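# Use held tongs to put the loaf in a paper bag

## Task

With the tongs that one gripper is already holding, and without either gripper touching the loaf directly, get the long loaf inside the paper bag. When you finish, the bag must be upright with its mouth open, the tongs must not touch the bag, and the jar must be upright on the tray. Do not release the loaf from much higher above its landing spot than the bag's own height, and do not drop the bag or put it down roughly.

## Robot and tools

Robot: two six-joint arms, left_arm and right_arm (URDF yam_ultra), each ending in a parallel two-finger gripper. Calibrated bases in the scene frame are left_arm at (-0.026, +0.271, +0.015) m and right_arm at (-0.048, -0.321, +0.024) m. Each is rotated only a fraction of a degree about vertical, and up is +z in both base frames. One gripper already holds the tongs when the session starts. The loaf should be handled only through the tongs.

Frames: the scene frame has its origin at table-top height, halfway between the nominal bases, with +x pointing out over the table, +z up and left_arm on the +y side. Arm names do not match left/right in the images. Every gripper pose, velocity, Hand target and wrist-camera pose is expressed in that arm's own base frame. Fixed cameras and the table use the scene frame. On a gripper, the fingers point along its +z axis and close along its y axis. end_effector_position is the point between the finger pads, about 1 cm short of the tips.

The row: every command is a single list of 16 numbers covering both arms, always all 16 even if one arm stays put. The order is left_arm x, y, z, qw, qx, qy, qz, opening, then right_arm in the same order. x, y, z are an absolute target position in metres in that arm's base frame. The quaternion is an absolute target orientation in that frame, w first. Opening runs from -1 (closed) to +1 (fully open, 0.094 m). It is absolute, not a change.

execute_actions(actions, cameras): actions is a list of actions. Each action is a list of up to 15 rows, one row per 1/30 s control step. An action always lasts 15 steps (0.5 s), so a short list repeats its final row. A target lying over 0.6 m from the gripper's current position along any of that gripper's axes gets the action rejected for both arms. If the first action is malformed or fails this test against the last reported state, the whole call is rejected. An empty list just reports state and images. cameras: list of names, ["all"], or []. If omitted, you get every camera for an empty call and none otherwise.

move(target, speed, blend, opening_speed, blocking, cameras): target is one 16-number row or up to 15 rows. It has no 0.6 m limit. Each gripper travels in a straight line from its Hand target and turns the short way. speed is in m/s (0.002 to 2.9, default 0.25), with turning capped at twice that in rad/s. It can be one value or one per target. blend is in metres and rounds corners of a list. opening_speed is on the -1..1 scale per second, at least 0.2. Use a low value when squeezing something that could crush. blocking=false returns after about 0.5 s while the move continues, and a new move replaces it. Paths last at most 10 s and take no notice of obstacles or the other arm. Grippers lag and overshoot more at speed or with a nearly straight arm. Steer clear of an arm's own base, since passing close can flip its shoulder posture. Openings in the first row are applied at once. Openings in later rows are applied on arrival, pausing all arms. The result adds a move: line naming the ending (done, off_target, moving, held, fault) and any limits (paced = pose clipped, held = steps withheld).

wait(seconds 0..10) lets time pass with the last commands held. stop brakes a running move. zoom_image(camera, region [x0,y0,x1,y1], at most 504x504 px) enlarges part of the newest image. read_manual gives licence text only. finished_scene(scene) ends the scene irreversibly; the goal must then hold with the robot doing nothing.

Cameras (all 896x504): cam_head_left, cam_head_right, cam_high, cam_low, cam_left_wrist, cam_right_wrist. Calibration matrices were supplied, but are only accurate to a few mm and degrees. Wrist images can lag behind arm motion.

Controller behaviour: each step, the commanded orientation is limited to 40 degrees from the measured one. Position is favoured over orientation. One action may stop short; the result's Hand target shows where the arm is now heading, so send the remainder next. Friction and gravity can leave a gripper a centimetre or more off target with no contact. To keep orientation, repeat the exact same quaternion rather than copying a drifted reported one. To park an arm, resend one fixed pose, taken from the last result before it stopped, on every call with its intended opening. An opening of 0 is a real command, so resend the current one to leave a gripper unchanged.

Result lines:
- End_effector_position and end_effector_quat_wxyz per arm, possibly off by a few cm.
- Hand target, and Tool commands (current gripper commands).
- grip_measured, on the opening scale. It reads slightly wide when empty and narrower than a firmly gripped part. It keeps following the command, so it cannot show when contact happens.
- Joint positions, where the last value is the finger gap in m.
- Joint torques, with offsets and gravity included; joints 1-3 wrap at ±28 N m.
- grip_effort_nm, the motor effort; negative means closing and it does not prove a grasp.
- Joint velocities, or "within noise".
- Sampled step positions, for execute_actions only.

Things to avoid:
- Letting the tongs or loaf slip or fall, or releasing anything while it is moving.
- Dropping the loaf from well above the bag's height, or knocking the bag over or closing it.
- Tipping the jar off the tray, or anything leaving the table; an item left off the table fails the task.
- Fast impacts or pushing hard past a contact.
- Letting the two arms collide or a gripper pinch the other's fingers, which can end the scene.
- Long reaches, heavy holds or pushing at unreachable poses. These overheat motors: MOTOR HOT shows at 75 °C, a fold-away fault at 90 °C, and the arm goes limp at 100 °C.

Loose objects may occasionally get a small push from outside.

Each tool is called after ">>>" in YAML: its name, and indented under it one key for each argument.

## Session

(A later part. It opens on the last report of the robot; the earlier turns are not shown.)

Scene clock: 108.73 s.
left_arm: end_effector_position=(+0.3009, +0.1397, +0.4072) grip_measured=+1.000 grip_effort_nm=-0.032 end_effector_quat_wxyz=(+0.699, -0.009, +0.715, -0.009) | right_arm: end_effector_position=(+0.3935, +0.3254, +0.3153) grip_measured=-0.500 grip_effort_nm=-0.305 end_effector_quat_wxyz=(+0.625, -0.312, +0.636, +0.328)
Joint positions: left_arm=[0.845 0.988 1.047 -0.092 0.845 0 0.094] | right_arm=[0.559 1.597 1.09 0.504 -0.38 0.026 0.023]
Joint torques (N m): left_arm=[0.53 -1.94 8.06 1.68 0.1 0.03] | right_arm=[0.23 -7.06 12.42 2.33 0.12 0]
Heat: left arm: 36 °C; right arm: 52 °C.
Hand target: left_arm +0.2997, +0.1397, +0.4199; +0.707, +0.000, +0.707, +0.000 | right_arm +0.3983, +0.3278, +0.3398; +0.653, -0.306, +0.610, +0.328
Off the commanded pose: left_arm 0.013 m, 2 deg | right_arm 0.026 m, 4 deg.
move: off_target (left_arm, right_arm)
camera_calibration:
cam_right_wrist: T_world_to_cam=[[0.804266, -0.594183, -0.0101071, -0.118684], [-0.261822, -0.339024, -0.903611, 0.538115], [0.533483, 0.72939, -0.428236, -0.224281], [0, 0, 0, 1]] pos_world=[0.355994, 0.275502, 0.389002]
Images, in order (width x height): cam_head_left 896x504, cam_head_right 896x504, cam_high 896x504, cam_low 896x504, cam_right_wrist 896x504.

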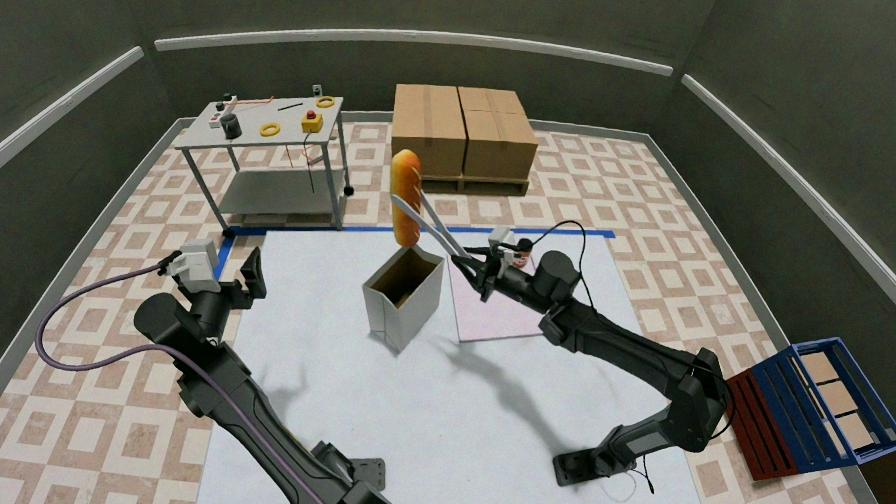

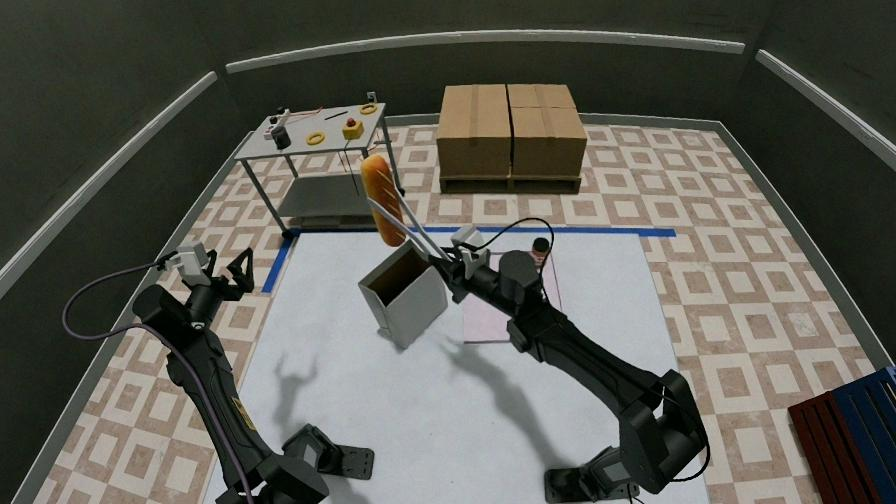

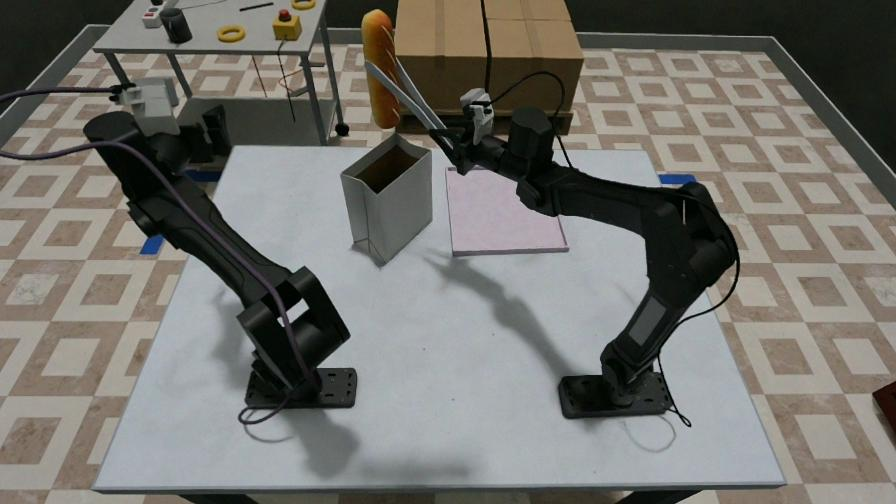

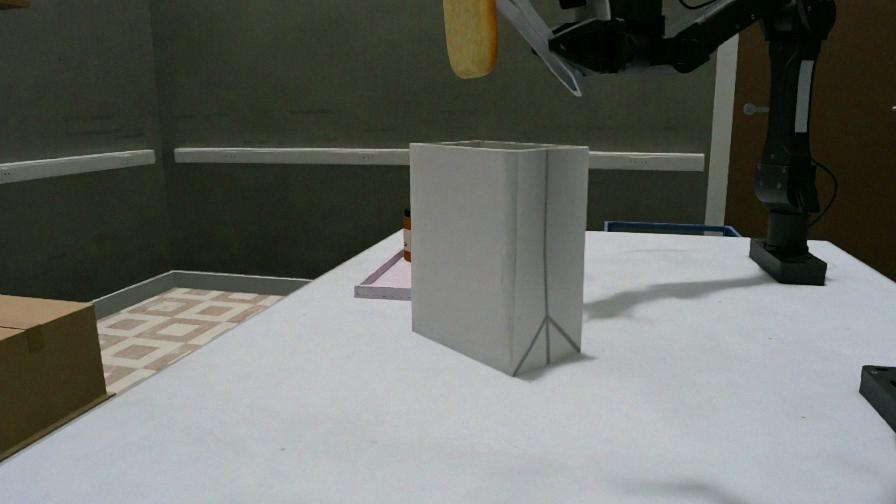

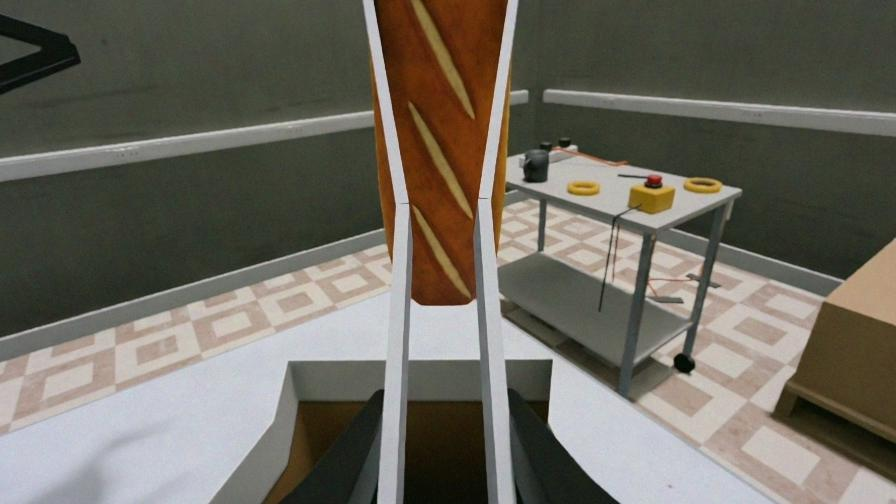

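>>> move:
  target:
    - [0.30,0.14,0.42,0.707,0,0.707,0,1,0.392,0.345,0.33,0.653,-0.306,0.609,0.328,-0.5]
    - [0.30,0.14,0.42,0.707,0,0.707,0,1,0.392,0.345,0.25,0.653,-0.306,0.609,0.328,-0.5]
  speed: 0.1
  cameras: ["cam_right_wrist","cam_low","cam_head_left","cam_head_right"]

>>> zoom_image:
  camera: "cam_head_left"
  region: [340, 170, 520, 350]

>>> zoom_image:
  camera: "cam_head_right"
  region: [340, 170, 520, 350]

Scene clock: 126.60 s.
left_arm: end_effector_position=(+0.3009, +0.1397, +0.4072) grip_measured=+1.000 grip_effort_nm=-0.037 end_effector_quat_wxyz=(+0.699, -0.009, +0.715, -0.009) | right_arm: end_effector_position=(+0.3902, +0.3447, +0.2456) grip_measured=-0.496 grip_effort_nm=-0.764 end_effector_quat_wxyz=(+0.639, -0.310, +0.622, +0.330)
Joint positions: left_arm=[0.845 0.988 1.047 -0.092 0.845 0 0.094] | right_arm=[0.611 1.757 0.925 0.867 -0.328 0.025 0.024]
Joint torques (N m): left_arm=[0.43 -1.94 8.08 1.66 0.09 0.06] | right_arm=[0.13 -7.88 7.49 2.36 0.11 -0.04]
Heat: left arm: 37 °C; right arm: 45 °C.
Hand target: left_arm +0.2997, +0.1397, +0.4199; +0.707, +0.000, +0.707, +0.000 | right_arm +0.3918, +0.3448, +0.2499; +0.653, -0.306, +0.610, +0.328
Off the commanded pose: left_arm 0.013 m, 2 deg | right_arm 0.005 m, 2 deg.
move: off_target (left_arm)
camera_calibration:
cam_right_wrist: T_world_to_cam=[[0.804599, -0.593812, 0.00277647, -0.108539], [-0.232849, -0.319799, -0.918428, 0.466477], [0.546262, 0.73832, -0.395579, -0.282453], [0, 0, 0, 1]] pos_world=[0.350243, 0.293268, 0.316995]
Images, in order (width x height): cam_head_left 896x504, cam_head_right 896x504, cam_low 896x504, cam_right_wrist 896x504.

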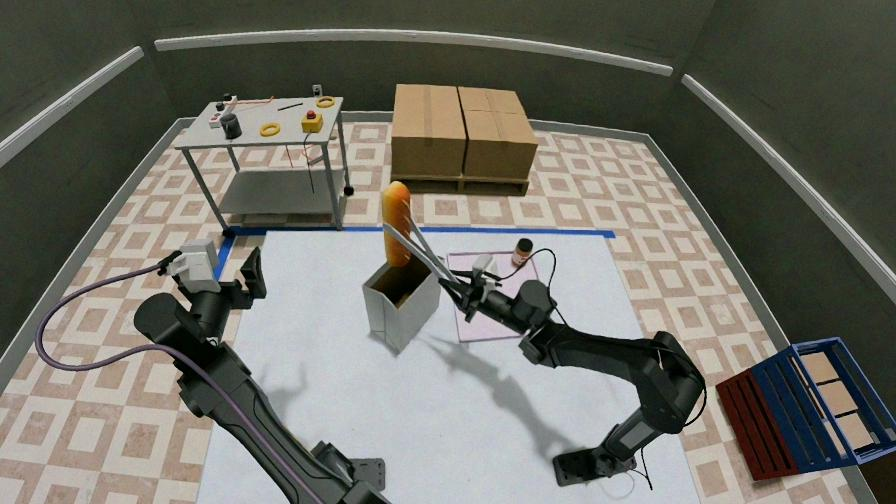

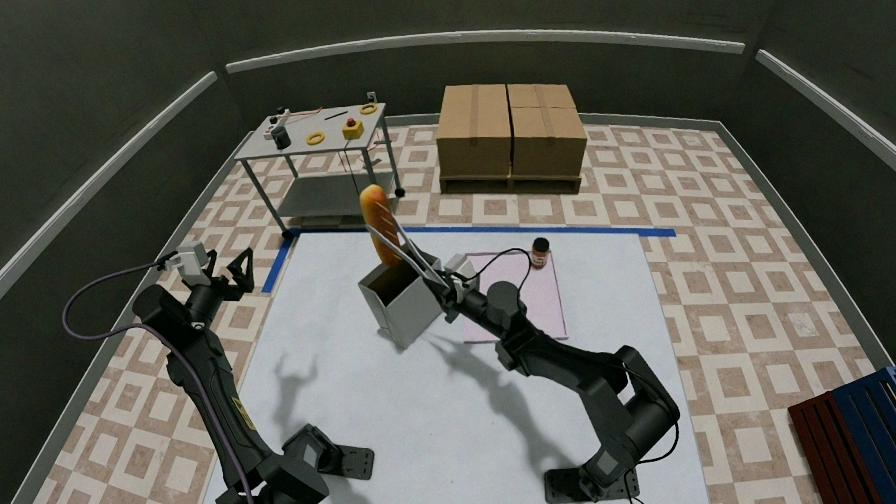

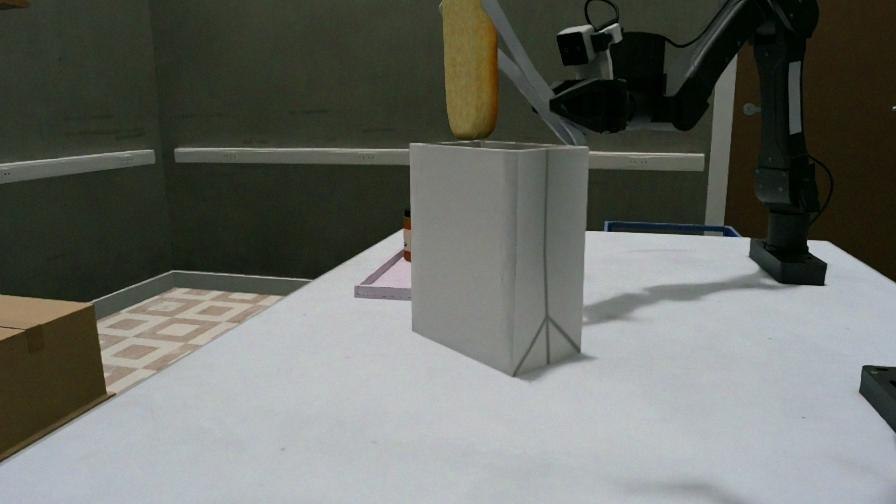

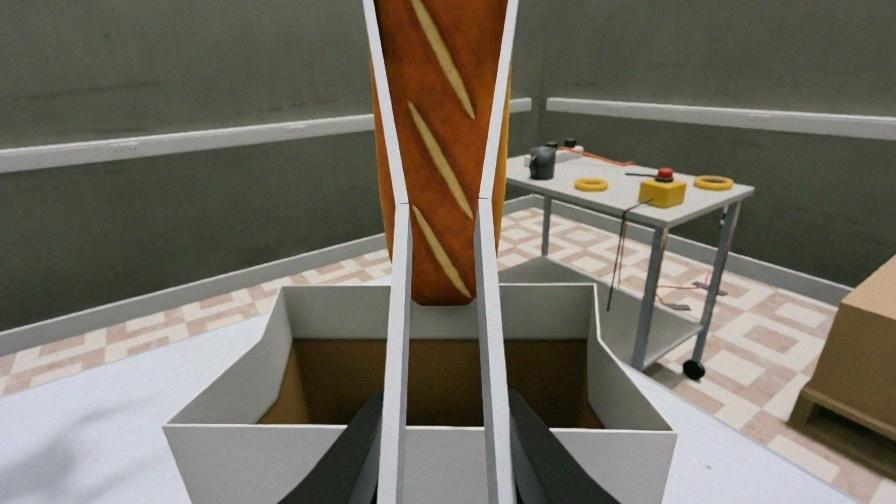

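Scaled by 2.800.

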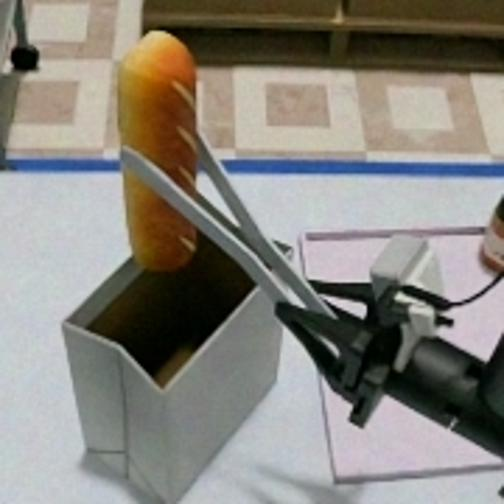

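Scaled by 2.800.

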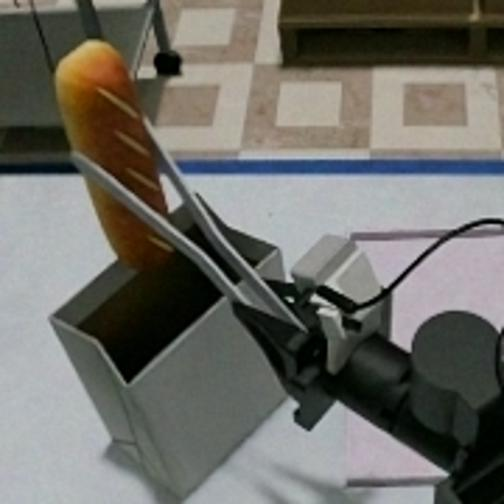

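>>> move:
  target:
    - [0.30,0.14,0.42,0.707,0,0.707,0,1,0.383,0.3415,0.255,0.653,-0.306,0.609,0.328,-0.5]
    - [0.30,0.14,0.42,0.707,0,0.707,0,1,0.383,0.3415,0.20,0.653,-0.306,0.609,0.328,-0.5]
  speed: 0.08
  cameras: ["cam_right_wrist","cam_low","cam_head_left","cam_head_right"]

>>> zoom_image:
  camera: "cam_head_left"
  region: [340, 170, 520, 350]

>>> zoom_image:
  camera: "cam_head_right"
  region: [340, 170, 520, 350]

Scene clock: 149.90 s.
left_arm: end_effector_position=(+0.3009, +0.1397, +0.4072) grip_measured=+1.000 grip_effort_nm=-0.037 end_effector_quat_wxyz=(+0.699, -0.009, +0.715, -0.009) | right_arm: end_effector_position=(+0.3842, +0.3391, +0.1960) grip_measured=-0.499 grip_effort_nm=-0.833 end_effector_quat_wxyz=(+0.640, -0.308, +0.623, +0.328)
Joint positions: left_arm=[0.845 0.988 1.047 -0.092 0.845 0 0.094] | right_arm=[0.611 1.867 0.811 1.092 -0.321 0.025 0.024]
Joint velocities: left_arm=[within noise] | right_arm=[-0.012 -0.002 -0.002 0.022 -0.007 -0.066 -0.005]
Joint torques (N m): left_arm=[0.25 -1.74 8.05 1.65 0.11 0.02] | right_arm=[0.8 -8.05 6.53 2.36 0.14 -0.05]
Heat: left arm: 37 °C; right arm: 42 °C.
Hand target: left_arm +0.2997, +0.1397, +0.4199; +0.707, +0.000, +0.707, +0.000 | right_arm +0.3829, +0.3413, +0.2000; +0.653, -0.306, +0.610, +0.328
Off the commanded pose: left_arm 0.013 m, 2 deg | right_arm 0.005 m, 2 deg.
move: off_target (left_arm)
camera_calibration:
cam_right_wrist: T_world_to_cam=[[0.800523, -0.599294, 0.00292604, -0.103522], [-0.234332, -0.317502, -0.918848, 0.417581], [0.551589, 0.734873, -0.394602, -0.295744], [0, 0, 0, 1]] pos_world=[0.343854, 0.287876, 0.267295]
Images, in order (width x height): cam_head_left 896x504, cam_head_right 896x504, cam_low 896x504, cam_right_wrist 896x504.

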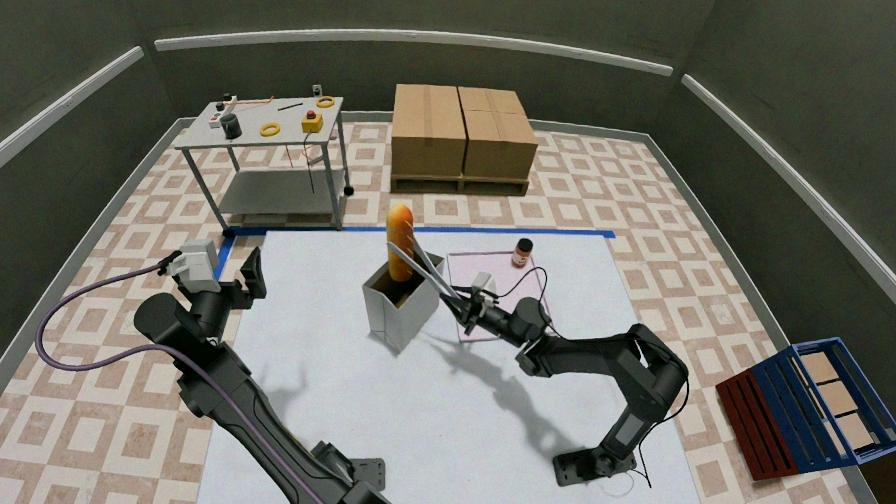

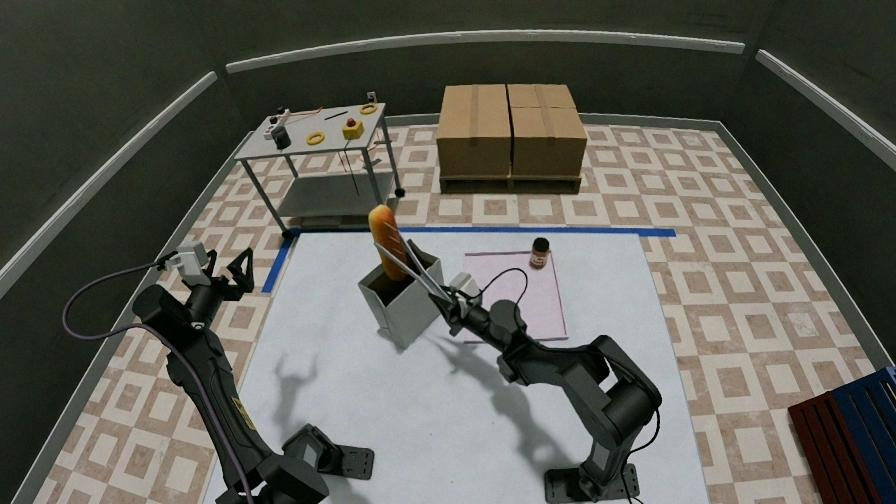

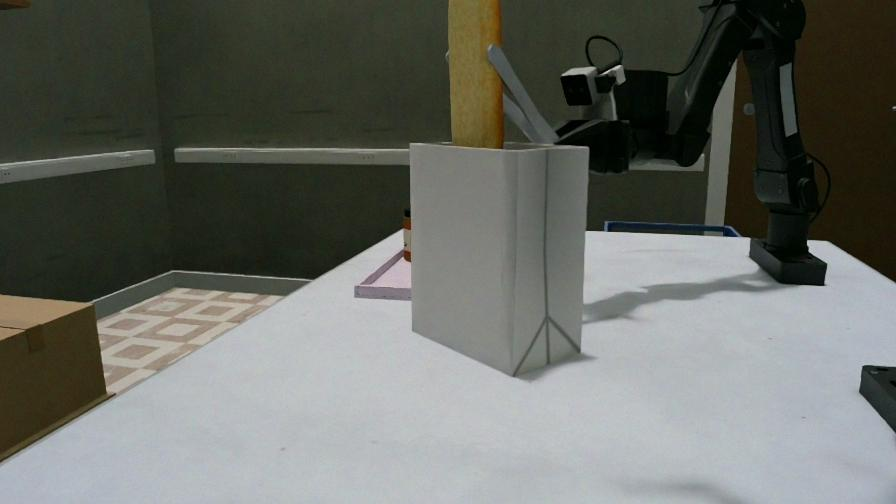

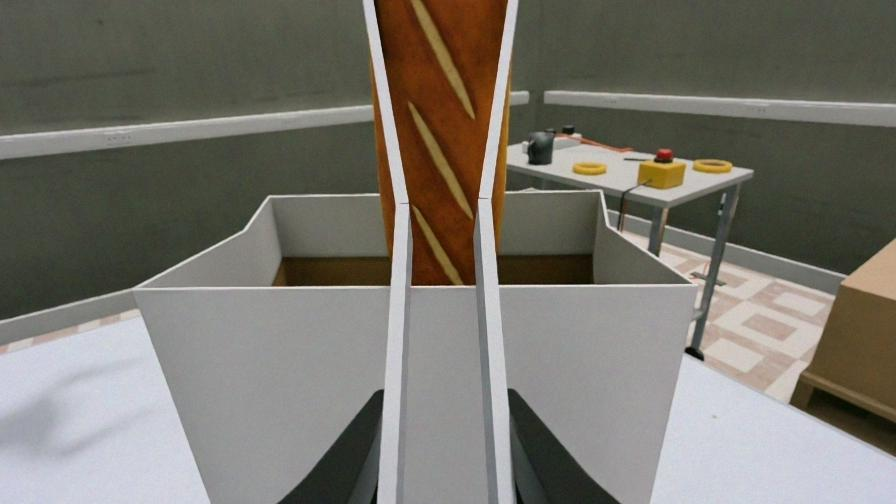

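Scaled by 2.800.

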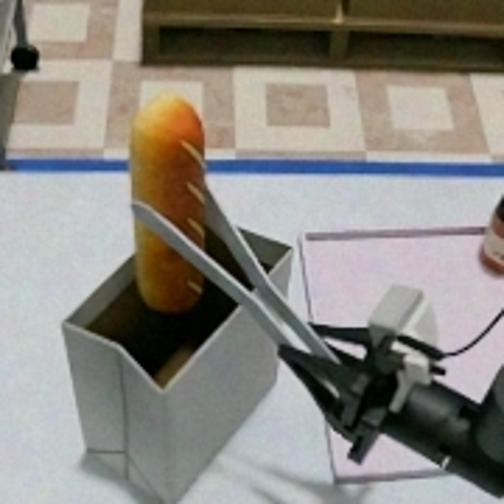

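Scaled by 2.800.

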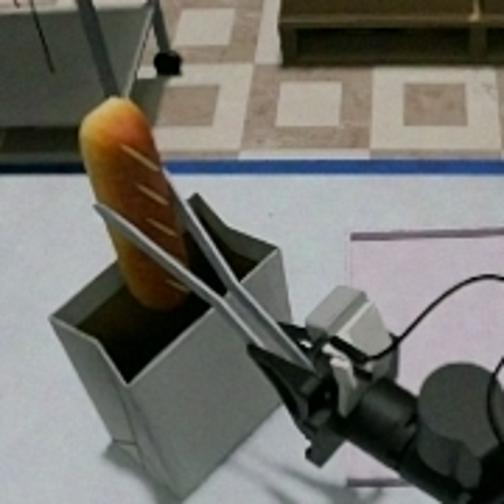

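>>> move:
  target: [0.30,0.14,0.42,0.707,0,0.707,0,1,0.383,0.3415,0.19,0.653,-0.306,0.609,0.328,-0.5]
  speed: 0.06

>>> move:
  target: [0.30,0.14,0.42,0.707,0,0.707,0,1,0.383,0.3415,0.19,0.653,-0.306,0.609,0.328,-0.15]
  opening_speed: 0.4
  cameras: ["cam_head_left","cam_low","cam_right_wrist"]

Scene clock: 161.50 s.
left_arm: end_effector_position=(+0.3009, +0.1397, +0.4072) grip_measured=+1.000 grip_effort_nm=-0.037 end_effector_quat_wxyz=(+0.699, -0.009, +0.715, -0.009) | right_arm: end_effector_position=(+0.3848, +0.3395, +0.1883) grip_measured=-0.497 grip_effort_nm=-0.540 end_effector_quat_wxyz=(+0.642, -0.308, +0.621, +0.328)
Joint positions: left_arm=[0.845 0.988 1.047 -0.092 0.845 0 0.094] | right_arm=[0.611 1.898 0.804 1.136 -0.321 0.025 0.024]
Joint velocities: left_arm=[within noise] | right_arm=[0.002 -0.007 -0.017 -0.066 0.007 0.066 0.008]
Joint torques (N m): left_arm=[0.44 -1.78 7.99 1.66 0.08 0.08] | right_arm=[0.81 -8.05 6.01 2.37 0.11 -0.05]
Heat: left arm: 38 °C; right arm: 42 °C.
Hand target: left_arm +0.2997, +0.1397, +0.4199; +0.707, +0.000, +0.707, +0.000 | right_arm +0.3829, +0.3413, +0.1901; +0.653, -0.306, +0.610, +0.328
Off the commanded pose: left_arm 0.013 m, 2 deg | right_arm 0.003 m, 2 deg.
move: off_target (left_arm)
camera_calibration:
cam_left_wrist: T_world_to_cam=[[0.0335585, -0.999312, 0.0158218, 0.128864], [-0.452787, -0.0293144, -0.891137, 0.541823], [0.890987, 0.0227414, -0.453459, 0.00318587], [0, 0, 0, 1]] pos_world=[0.238167, 0.144586, 0.482244]
cam_right_wrist: T_world_to_cam=[[0.800508, -0.599305, 0.00458006, -0.104117], [-0.230304, -0.314661, -0.920841, 0.408695], [0.553306, 0.736086, -0.389911, -0.301417], [0, 0, 0, 1]] pos_world=[0.344247, 0.288072, 0.259294]

Scene clock: 162.87 s.
left_arm: end_effector_position=(+0.3009, +0.1397, +0.4072) grip_measured=+1.000 grip_effort_nm=-0.037 end_effector_quat_wxyz=(+0.699, -0.009, +0.715, -0.009) | right_arm: end_effector_position=(+0.3844, +0.3392, +0.1963) grip_measured=-0.152 grip_effort_nm=0.120 end_effector_quat_wxyz=(+0.653, -0.306, +0.609, +0.330)
Joint positions: left_arm=[0.845 0.988 1.047 -0.092 0.845 0 0.094] | right_arm=[0.611 1.898 0.804 1.169 -0.321 0.025 0.04]
Joint torques (N m): left_arm=[0.5 -2.07 7.99 1.68 0.09 0.04] | right_arm=[0.8 -7.91 6.01 2.06 0.12 -0.04]
Heat: left arm: 38 °C; right arm: 42 °C.
Hand target: left_arm +0.2997, +0.1397, +0.4199; +0.707, +0.000, +0.707, +0.000 | right_arm +0.3830, +0.3414, +0.1901; +0.653, -0.306, +0.610, +0.328
Off the commanded pose: left_arm 0.013 m, 2 deg | right_arm 0.007 m, 0 deg.
move: off_target (left_arm)
camera_calibration:
cam_right_wrist: T_world_to_cam=[[0.800244, -0.59949, 0.0148794, -0.105772], [-0.205151, -0.296998, -0.93258, 0.402459], [0.563491, 0.743239, -0.360657, -0.310023], [0, 0, 0, 1]] pos_world=[0.341904, 0.286541, 0.265087]
Images, in order (width x height): cam_head_left 896x504, cam_low 896x504, cam_right_wrist 896x504.

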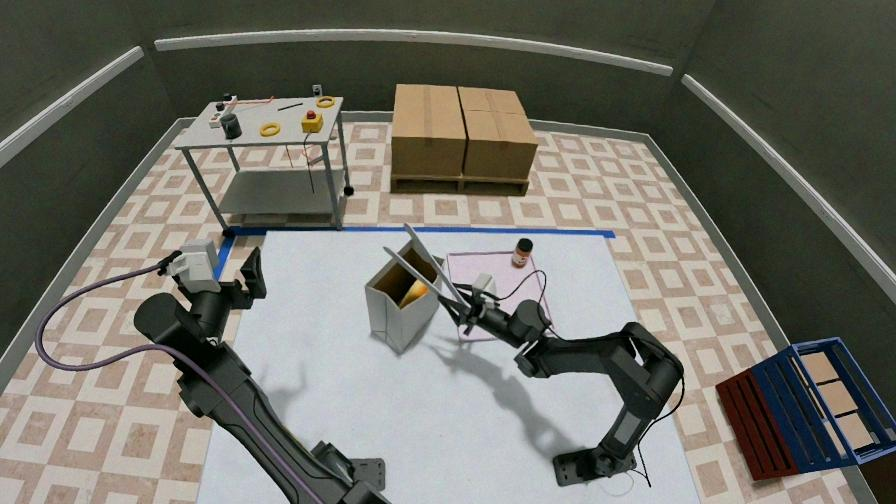

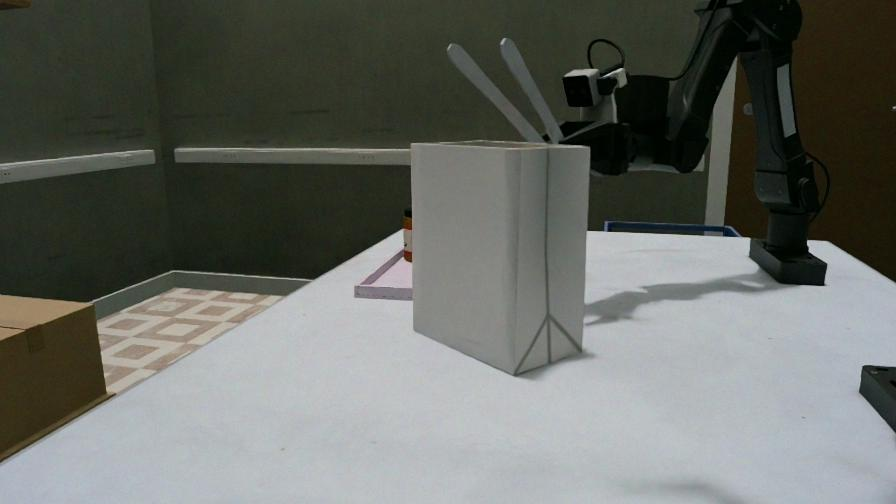

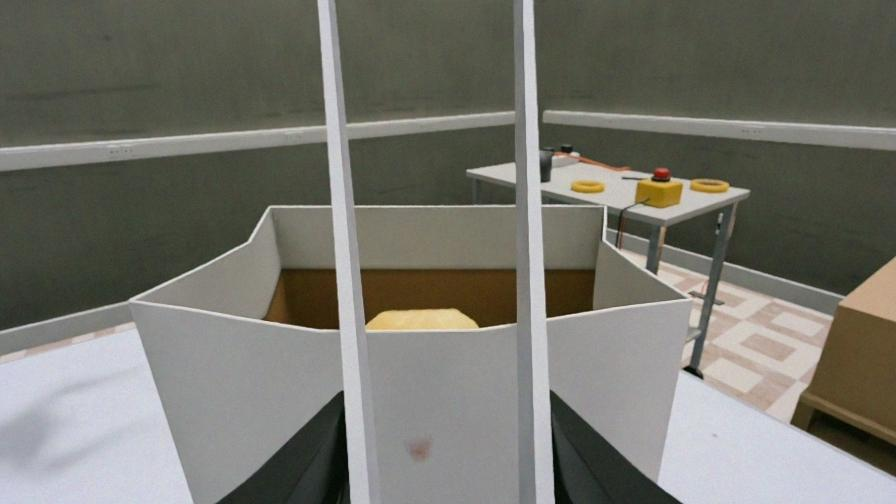

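>>> move:
  target:
    - [0.30,0.14,0.42,0.707,0,0.707,0,1,0.378,0.335,0.30,0.653,-0.306,0.609,0.328,-0.15]
    - [0.30,0.14,0.42,0.707,0,0.707,0,1,0.29,0.18,0.28,0.63,-0.15,0.74,0.16,-0.2]
    - [0.30,0.14,0.42,0.707,0,0.707,0,1,0.27,0.0,0.125,0.46,0,0.888,0,-0.2]
  blend: [0,0.03,0]
  speed: 0.25
  opening_speed: 0.3
  cameras: ["cam_head_left","cam_low","cam_high"]

Scene clock: 174.17 s.
left_arm: end_effector_position=(+0.3009, +0.1397, +0.4072) grip_measured=+1.000 grip_effort_nm=-0.037 end_effector_quat_wxyz=(+0.699, -0.009, +0.715, -0.009) | right_arm: end_effector_position=(+0.2702, +0.0000, +0.1274) grip_measured=-0.197 grip_effort_nm=-0.183 end_effector_quat_wxyz=(+0.460, +0.002, +0.888, -0.002)
Joint positions: left_arm=[0.845 0.988 1.047 -0.092 0.845 0 0.094] | right_arm=[0 0.685 0.386 -0.317 0.006 0.002 0.038]
Joint torques (N m): left_arm=[0.51 -1.81 8.12 1.64 0.08 0.02] | right_arm=[-0.81 0.05 7.68 1.8 -0.11 -0.05]
Heat: left arm: 38 °C; right arm: 43 °C.
Hand target: left_arm +0.2997, +0.1397, +0.4199; +0.707, +0.000, +0.707, +0.000 | right_arm +0.2699, +0.0000, +0.1250; +0.460, +0.000, +0.888, +0.000
Off the commanded pose: left_arm 0.013 m, 2 deg | right_arm 0.002 m, 0 deg.
move: off_target (left_arm); blend cut to 0 m at target 2
Images, in order (width x height): cam_head_left 896x504, cam_high 896x504, cam_low 896x504.

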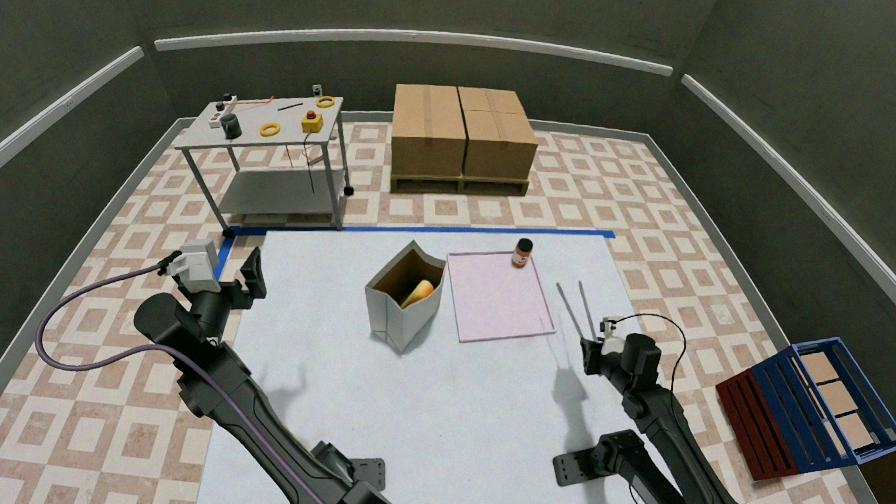

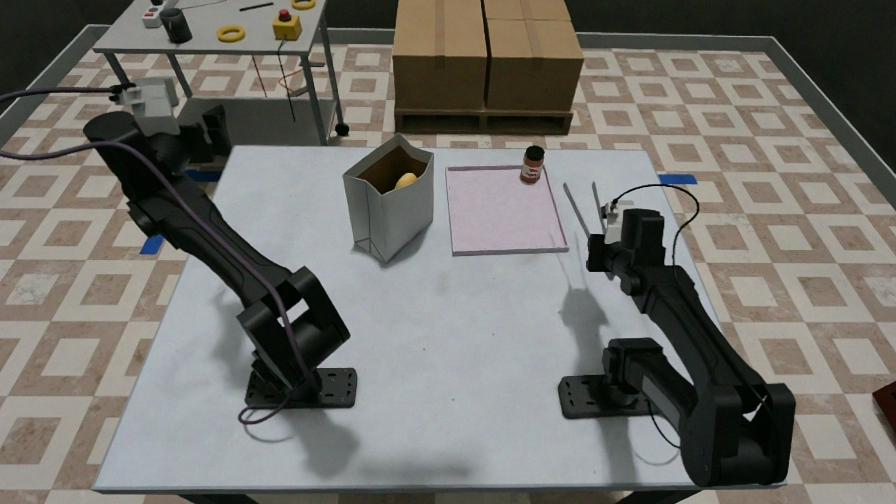

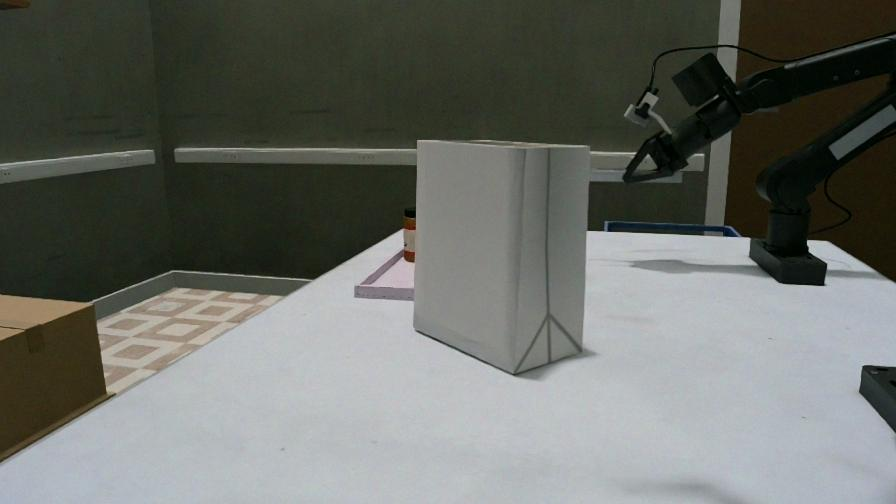

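>>> finished_scene:
  scene: 2

The scene is finished: the task was done.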